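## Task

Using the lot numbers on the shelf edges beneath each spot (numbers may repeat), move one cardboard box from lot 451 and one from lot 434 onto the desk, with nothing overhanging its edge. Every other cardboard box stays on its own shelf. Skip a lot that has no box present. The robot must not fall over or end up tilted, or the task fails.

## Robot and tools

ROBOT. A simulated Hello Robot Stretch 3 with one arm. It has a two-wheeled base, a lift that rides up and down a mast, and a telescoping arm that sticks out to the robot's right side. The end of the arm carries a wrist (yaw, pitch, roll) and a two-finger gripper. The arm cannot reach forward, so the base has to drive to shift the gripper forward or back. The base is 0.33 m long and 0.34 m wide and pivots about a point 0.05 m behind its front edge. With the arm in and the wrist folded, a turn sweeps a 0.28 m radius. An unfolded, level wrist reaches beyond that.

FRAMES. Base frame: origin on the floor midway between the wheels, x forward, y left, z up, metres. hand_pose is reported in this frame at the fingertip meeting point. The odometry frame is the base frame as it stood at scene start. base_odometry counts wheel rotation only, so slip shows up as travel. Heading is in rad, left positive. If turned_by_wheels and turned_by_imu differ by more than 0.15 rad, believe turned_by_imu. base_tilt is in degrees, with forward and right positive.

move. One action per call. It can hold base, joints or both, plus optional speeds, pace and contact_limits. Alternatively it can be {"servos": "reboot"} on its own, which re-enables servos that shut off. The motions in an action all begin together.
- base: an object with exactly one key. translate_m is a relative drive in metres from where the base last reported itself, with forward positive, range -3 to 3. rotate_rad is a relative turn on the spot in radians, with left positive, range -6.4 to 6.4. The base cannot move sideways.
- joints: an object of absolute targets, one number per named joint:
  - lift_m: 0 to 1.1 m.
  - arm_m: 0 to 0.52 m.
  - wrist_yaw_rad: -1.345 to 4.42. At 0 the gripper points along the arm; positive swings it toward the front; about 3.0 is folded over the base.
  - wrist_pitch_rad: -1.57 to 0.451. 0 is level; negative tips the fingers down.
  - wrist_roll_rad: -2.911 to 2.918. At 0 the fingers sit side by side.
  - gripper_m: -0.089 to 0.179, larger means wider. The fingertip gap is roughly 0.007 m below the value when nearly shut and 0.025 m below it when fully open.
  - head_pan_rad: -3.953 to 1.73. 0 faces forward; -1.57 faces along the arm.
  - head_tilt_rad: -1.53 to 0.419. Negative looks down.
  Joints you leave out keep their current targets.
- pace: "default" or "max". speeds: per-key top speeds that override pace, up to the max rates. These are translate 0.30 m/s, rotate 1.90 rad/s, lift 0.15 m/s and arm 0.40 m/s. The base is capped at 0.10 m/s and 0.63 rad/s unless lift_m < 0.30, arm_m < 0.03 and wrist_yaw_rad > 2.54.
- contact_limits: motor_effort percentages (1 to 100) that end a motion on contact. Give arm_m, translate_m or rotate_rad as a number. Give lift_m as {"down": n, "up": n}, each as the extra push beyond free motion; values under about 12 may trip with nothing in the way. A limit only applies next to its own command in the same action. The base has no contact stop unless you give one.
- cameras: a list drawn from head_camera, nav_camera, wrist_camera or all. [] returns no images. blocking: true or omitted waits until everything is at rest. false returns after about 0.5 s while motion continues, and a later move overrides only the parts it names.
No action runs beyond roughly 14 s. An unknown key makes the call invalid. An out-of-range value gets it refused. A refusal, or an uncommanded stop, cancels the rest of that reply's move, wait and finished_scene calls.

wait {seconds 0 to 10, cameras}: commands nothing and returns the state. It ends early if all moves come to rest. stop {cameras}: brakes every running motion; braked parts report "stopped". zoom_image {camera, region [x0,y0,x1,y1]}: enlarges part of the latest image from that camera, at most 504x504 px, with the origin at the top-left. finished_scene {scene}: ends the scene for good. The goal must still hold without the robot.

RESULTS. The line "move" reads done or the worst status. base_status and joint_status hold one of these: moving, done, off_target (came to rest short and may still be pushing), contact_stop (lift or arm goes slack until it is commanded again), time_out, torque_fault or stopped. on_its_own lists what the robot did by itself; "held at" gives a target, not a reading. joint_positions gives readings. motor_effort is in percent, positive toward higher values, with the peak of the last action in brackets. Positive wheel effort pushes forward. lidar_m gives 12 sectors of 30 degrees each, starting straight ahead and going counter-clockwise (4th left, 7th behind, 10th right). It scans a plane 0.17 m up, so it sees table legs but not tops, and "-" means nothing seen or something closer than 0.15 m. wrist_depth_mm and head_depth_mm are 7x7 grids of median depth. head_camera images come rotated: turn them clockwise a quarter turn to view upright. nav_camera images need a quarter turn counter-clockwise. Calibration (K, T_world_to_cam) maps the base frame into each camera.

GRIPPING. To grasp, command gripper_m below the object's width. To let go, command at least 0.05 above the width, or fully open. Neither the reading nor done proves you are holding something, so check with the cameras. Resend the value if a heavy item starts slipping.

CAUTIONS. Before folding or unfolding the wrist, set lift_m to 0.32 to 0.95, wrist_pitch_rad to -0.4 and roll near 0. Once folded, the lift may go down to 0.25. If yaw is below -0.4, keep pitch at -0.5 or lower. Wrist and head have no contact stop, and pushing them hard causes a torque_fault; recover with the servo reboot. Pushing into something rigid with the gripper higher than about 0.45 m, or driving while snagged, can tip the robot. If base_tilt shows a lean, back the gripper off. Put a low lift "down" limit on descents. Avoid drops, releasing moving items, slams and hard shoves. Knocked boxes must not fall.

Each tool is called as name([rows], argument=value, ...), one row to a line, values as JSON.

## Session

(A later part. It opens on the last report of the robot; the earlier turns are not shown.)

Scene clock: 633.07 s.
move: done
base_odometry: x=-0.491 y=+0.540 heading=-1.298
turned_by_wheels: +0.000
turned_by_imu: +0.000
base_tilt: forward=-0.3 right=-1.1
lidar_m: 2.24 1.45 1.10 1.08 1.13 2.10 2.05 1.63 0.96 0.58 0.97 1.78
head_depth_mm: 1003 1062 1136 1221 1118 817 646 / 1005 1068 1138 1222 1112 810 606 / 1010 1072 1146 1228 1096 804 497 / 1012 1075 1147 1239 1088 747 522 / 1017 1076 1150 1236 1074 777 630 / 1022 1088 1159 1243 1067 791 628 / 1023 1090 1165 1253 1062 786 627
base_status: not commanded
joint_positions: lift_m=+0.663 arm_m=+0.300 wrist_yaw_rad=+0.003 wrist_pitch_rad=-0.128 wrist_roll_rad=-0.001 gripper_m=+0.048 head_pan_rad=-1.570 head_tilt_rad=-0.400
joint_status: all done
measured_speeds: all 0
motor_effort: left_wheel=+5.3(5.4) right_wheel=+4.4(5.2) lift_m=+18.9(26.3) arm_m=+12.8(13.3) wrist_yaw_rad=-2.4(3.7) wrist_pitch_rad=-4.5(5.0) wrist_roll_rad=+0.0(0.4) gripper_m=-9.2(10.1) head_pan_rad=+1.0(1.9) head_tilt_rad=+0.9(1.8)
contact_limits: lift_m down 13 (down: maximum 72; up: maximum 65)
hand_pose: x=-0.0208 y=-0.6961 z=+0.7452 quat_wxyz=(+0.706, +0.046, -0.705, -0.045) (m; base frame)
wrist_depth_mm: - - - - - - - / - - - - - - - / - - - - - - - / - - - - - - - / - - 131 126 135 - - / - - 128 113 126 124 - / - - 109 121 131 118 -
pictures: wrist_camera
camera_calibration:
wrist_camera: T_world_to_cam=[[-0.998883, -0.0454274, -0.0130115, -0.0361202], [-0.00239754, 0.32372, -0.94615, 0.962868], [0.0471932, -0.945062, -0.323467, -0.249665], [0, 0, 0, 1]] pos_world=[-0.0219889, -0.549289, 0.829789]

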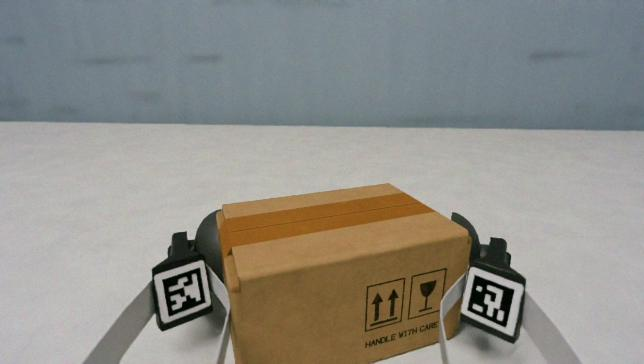

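move(joints={"gripper_m":0.179}, cameras=[])

move(joints={"lift_m":0.69}, cameras=[])

move(joints={"arm_m":0.0,"head_tilt_rad":-0.55}, cameras=["head_camera","nav_camera"])

Scene clock: 641.97 s.
move: done
base_odometry: x=-0.491 y=+0.540 heading=-1.298
turned_by_wheels: +0.000
turned_by_imu: +0.000
base_tilt: forward=-0.3 right=-1.1
lidar_m: 2.23 1.45 1.10 1.08 1.13 2.10 2.04 1.63 0.96 0.58 0.97 1.78
head_depth_mm: 997 1066 1137 1215 1115 814 643 / 1003 1068 1132 1218 1104 810 604 / 1004 1069 1146 1225 1093 800 499 / 1007 1076 1150 1236 1088 742 522 / 1016 1080 1156 1238 1073 770 631 / 1023 1086 1164 1248 1073 790 628 / 1025 1090 1169 1254 1060 786 625
base_status: not commanded
joint_positions: lift_m=+0.663 arm_m=+0.300 wrist_yaw_rad=+0.002 wrist_pitch_rad=-0.135 wrist_roll_rad=-0.002 gripper_m=+0.179 head_pan_rad=-1.570 head_tilt_rad=-0.400
joint_status: all done
measured_speeds: all 0
motor_effort: left_wheel=+5.0(5.5) right_wheel=+4.4(5.3) lift_m=+24.8(24.9) arm_m=+11.6(12.1) wrist_yaw_rad=-1.8(4.0) wrist_pitch_rad=-3.4(4.6) wrist_roll_rad=+0.4(0.7) gripper_m=+1.0(83.7) head_pan_rad=+1.3(1.8) head_tilt_rad=+0.7(1.7)
contact_limits: lift_m down 13 (down: maximum 72; up: maximum 65)
hand_pose: x=-0.0209 y=-0.6957 z=+0.7435 quat_wxyz=(+0.706, +0.049, -0.705, -0.047) (m; base frame)
wrist_depth_mm: - - - - - - - / - - - - - - - / - - - - - - - / - - - 162 161 - - / - 142 131 123 123 - - / - 126 - 114 127 - - / - - 113 122 132 - 105
pictures: none
No camera images: "cameras" was empty.

Scene clock: 643.00 s.
move: done
base_odometry: x=-0.491 y=+0.540 heading=-1.298
turned_by_wheels: +0.000
turned_by_imu: +0.000
base_tilt: forward=-0.2 right=-1.2
lidar_m: 2.23 1.45 1.10 1.08 1.14 2.10 2.05 1.63 0.96 0.58 0.97 1.78
head_depth_mm: 1003 1065 1134 1221 1118 814 644 / 1004 1063 1138 1222 1104 809 442 / 1005 1067 1144 1228 1094 766 490 / 1010 1078 1150 1241 1088 610 516 / 1014 1082 1155 1238 1078 767 631 / 1017 1083 1155 1252 1067 787 627 / 1025 1087 1163 1251 1062 784 624
base_status: not commanded
joint_positions: lift_m=+0.690 arm_m=+0.300 wrist_yaw_rad=+0.002 wrist_pitch_rad=-0.164 wrist_roll_rad=-0.002 gripper_m=+0.179 head_pan_rad=-1.570 head_tilt_rad=-0.400
joint_status: all done
measured_speeds: all 0
motor_effort: left_wheel=+4.8(5.6) right_wheel=+4.9(5.0) lift_m=+30.6(32.6) arm_m=+11.0(11.5) wrist_yaw_rad=-2.8(3.8) wrist_pitch_rad=+2.2(3.1) wrist_roll_rad=+0.5(0.6) gripper_m=+0.3(1.2) head_pan_rad=+1.2(1.7) head_tilt_rad=+1.6(2.1)
hand_pose: x=-0.0209 y=-0.6938 z=+0.7631 quat_wxyz=(+0.706, +0.059, -0.704, -0.057) (m; base frame)
wrist_depth_mm: - - - - - - - / - - - - - - - / - - - - - - - / - - - - - - - / - 143 154 153 153 - - / - 126 131 124 133 - - / - - 115 125 139 - 105
pictures: none
No camera images: "cameras" was empty.

Scene clock: 646.43 s.
move: done
base_odometry: x=-0.491 y=+0.540 heading=-1.298
turned_by_wheels: +0.000
turned_by_imu: +0.000
base_tilt: forward=-0.4 right=-1.1
lidar_m: 2.23 1.46 1.10 1.08 1.13 2.09 2.04 1.63 0.96 0.58 0.97 1.78
head_depth_mm: 977 1063 1172 1240 898 698 1188 / 983 1073 1170 1229 889 695 1194 / 983 1075 1181 1217 882 691 1183 / 993 1082 1183 1210 800 686 1178 / 998 1083 1198 1191 868 682 962 / 1002 1090 1197 1182 861 678 1191 / 1007 1096 1211 1171 856 674 1223
base_status: not commanded
joint_positions: lift_m=+0.690 arm_m=+0.001 wrist_yaw_rad=+0.002 wrist_pitch_rad=-0.165 wrist_roll_rad=-0.002 gripper_m=+0.179 head_pan_rad=-1.570 head_tilt_rad=-0.550
joint_status: all done
measured_speeds: all 0
motor_effort: left_wheel=+5.1(5.4) right_wheel=+4.5(5.2) lift_m=+30.4(31.5) arm_m=-13.4(15.4) wrist_yaw_rad=-2.9(3.9) wrist_pitch_rad=+2.4(2.4) wrist_roll_rad=+0.3(0.8) gripper_m=+0.2(1.2) head_pan_rad=+1.0(1.9) head_tilt_rad=-5.4(6.2)
hand_pose: x=-0.0209 y=-0.3944 z=+0.7629 quat_wxyz=(+0.706, +0.059, -0.704, -0.058) (m; base frame)
wrist_depth_mm: - - - - - - - / - - - - - - - / 444 - - 407 - - - / - - - - - - - / - 142 - - - - - / - 139 - - - - - / - - - - - - 105
pictures: head_camera (sideways), nav_camera (sideways)
camera_calibration:
head_camera: T_world_to_cam=[[-0.0467134, 0.476762, -0.87779, 1.15788], [0.997501, -0.0243723, -0.0663216, 0.0798392], [-0.0530134, -0.878694, -0.474432, 0.57328], [0, 0, 0, 1]] pos_world=[0.00484061, -0.046352, 1.29366]
nav_camera: T_world_to_cam=[[0.01743, -0.499944, 0.865882, -1.08372], [-0.99979, -0.018065, 0.00969518, 0.0437002], [0.0107951, -0.865869, -0.500154, 0.604114], [0, 0, 0, 1]] pos_world=[0.0560588, -0.0179262, 1.2401]

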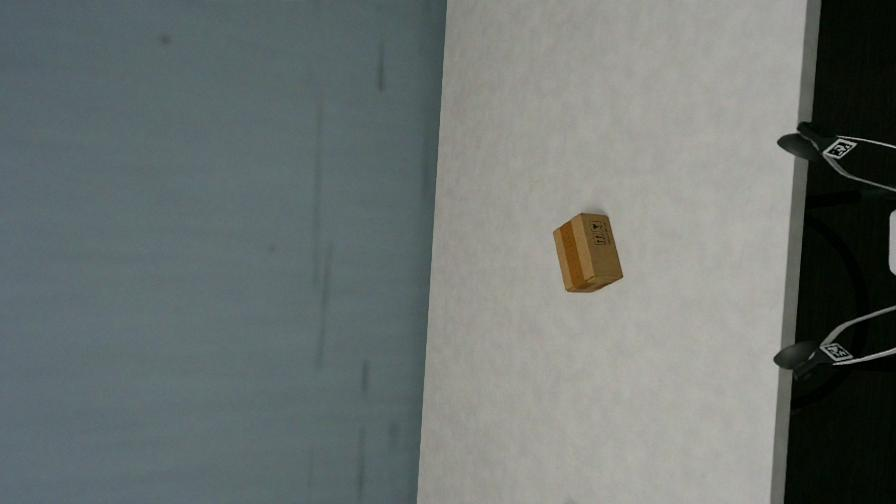

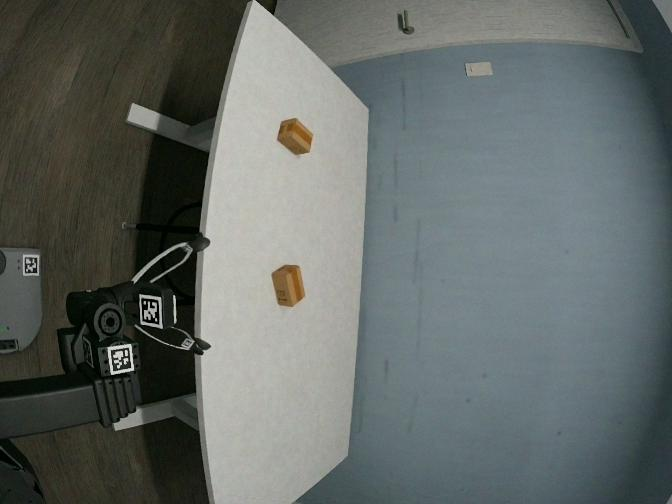

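Both on the desk.

finished_scene(scene=2)

The scene is finished: the task was done.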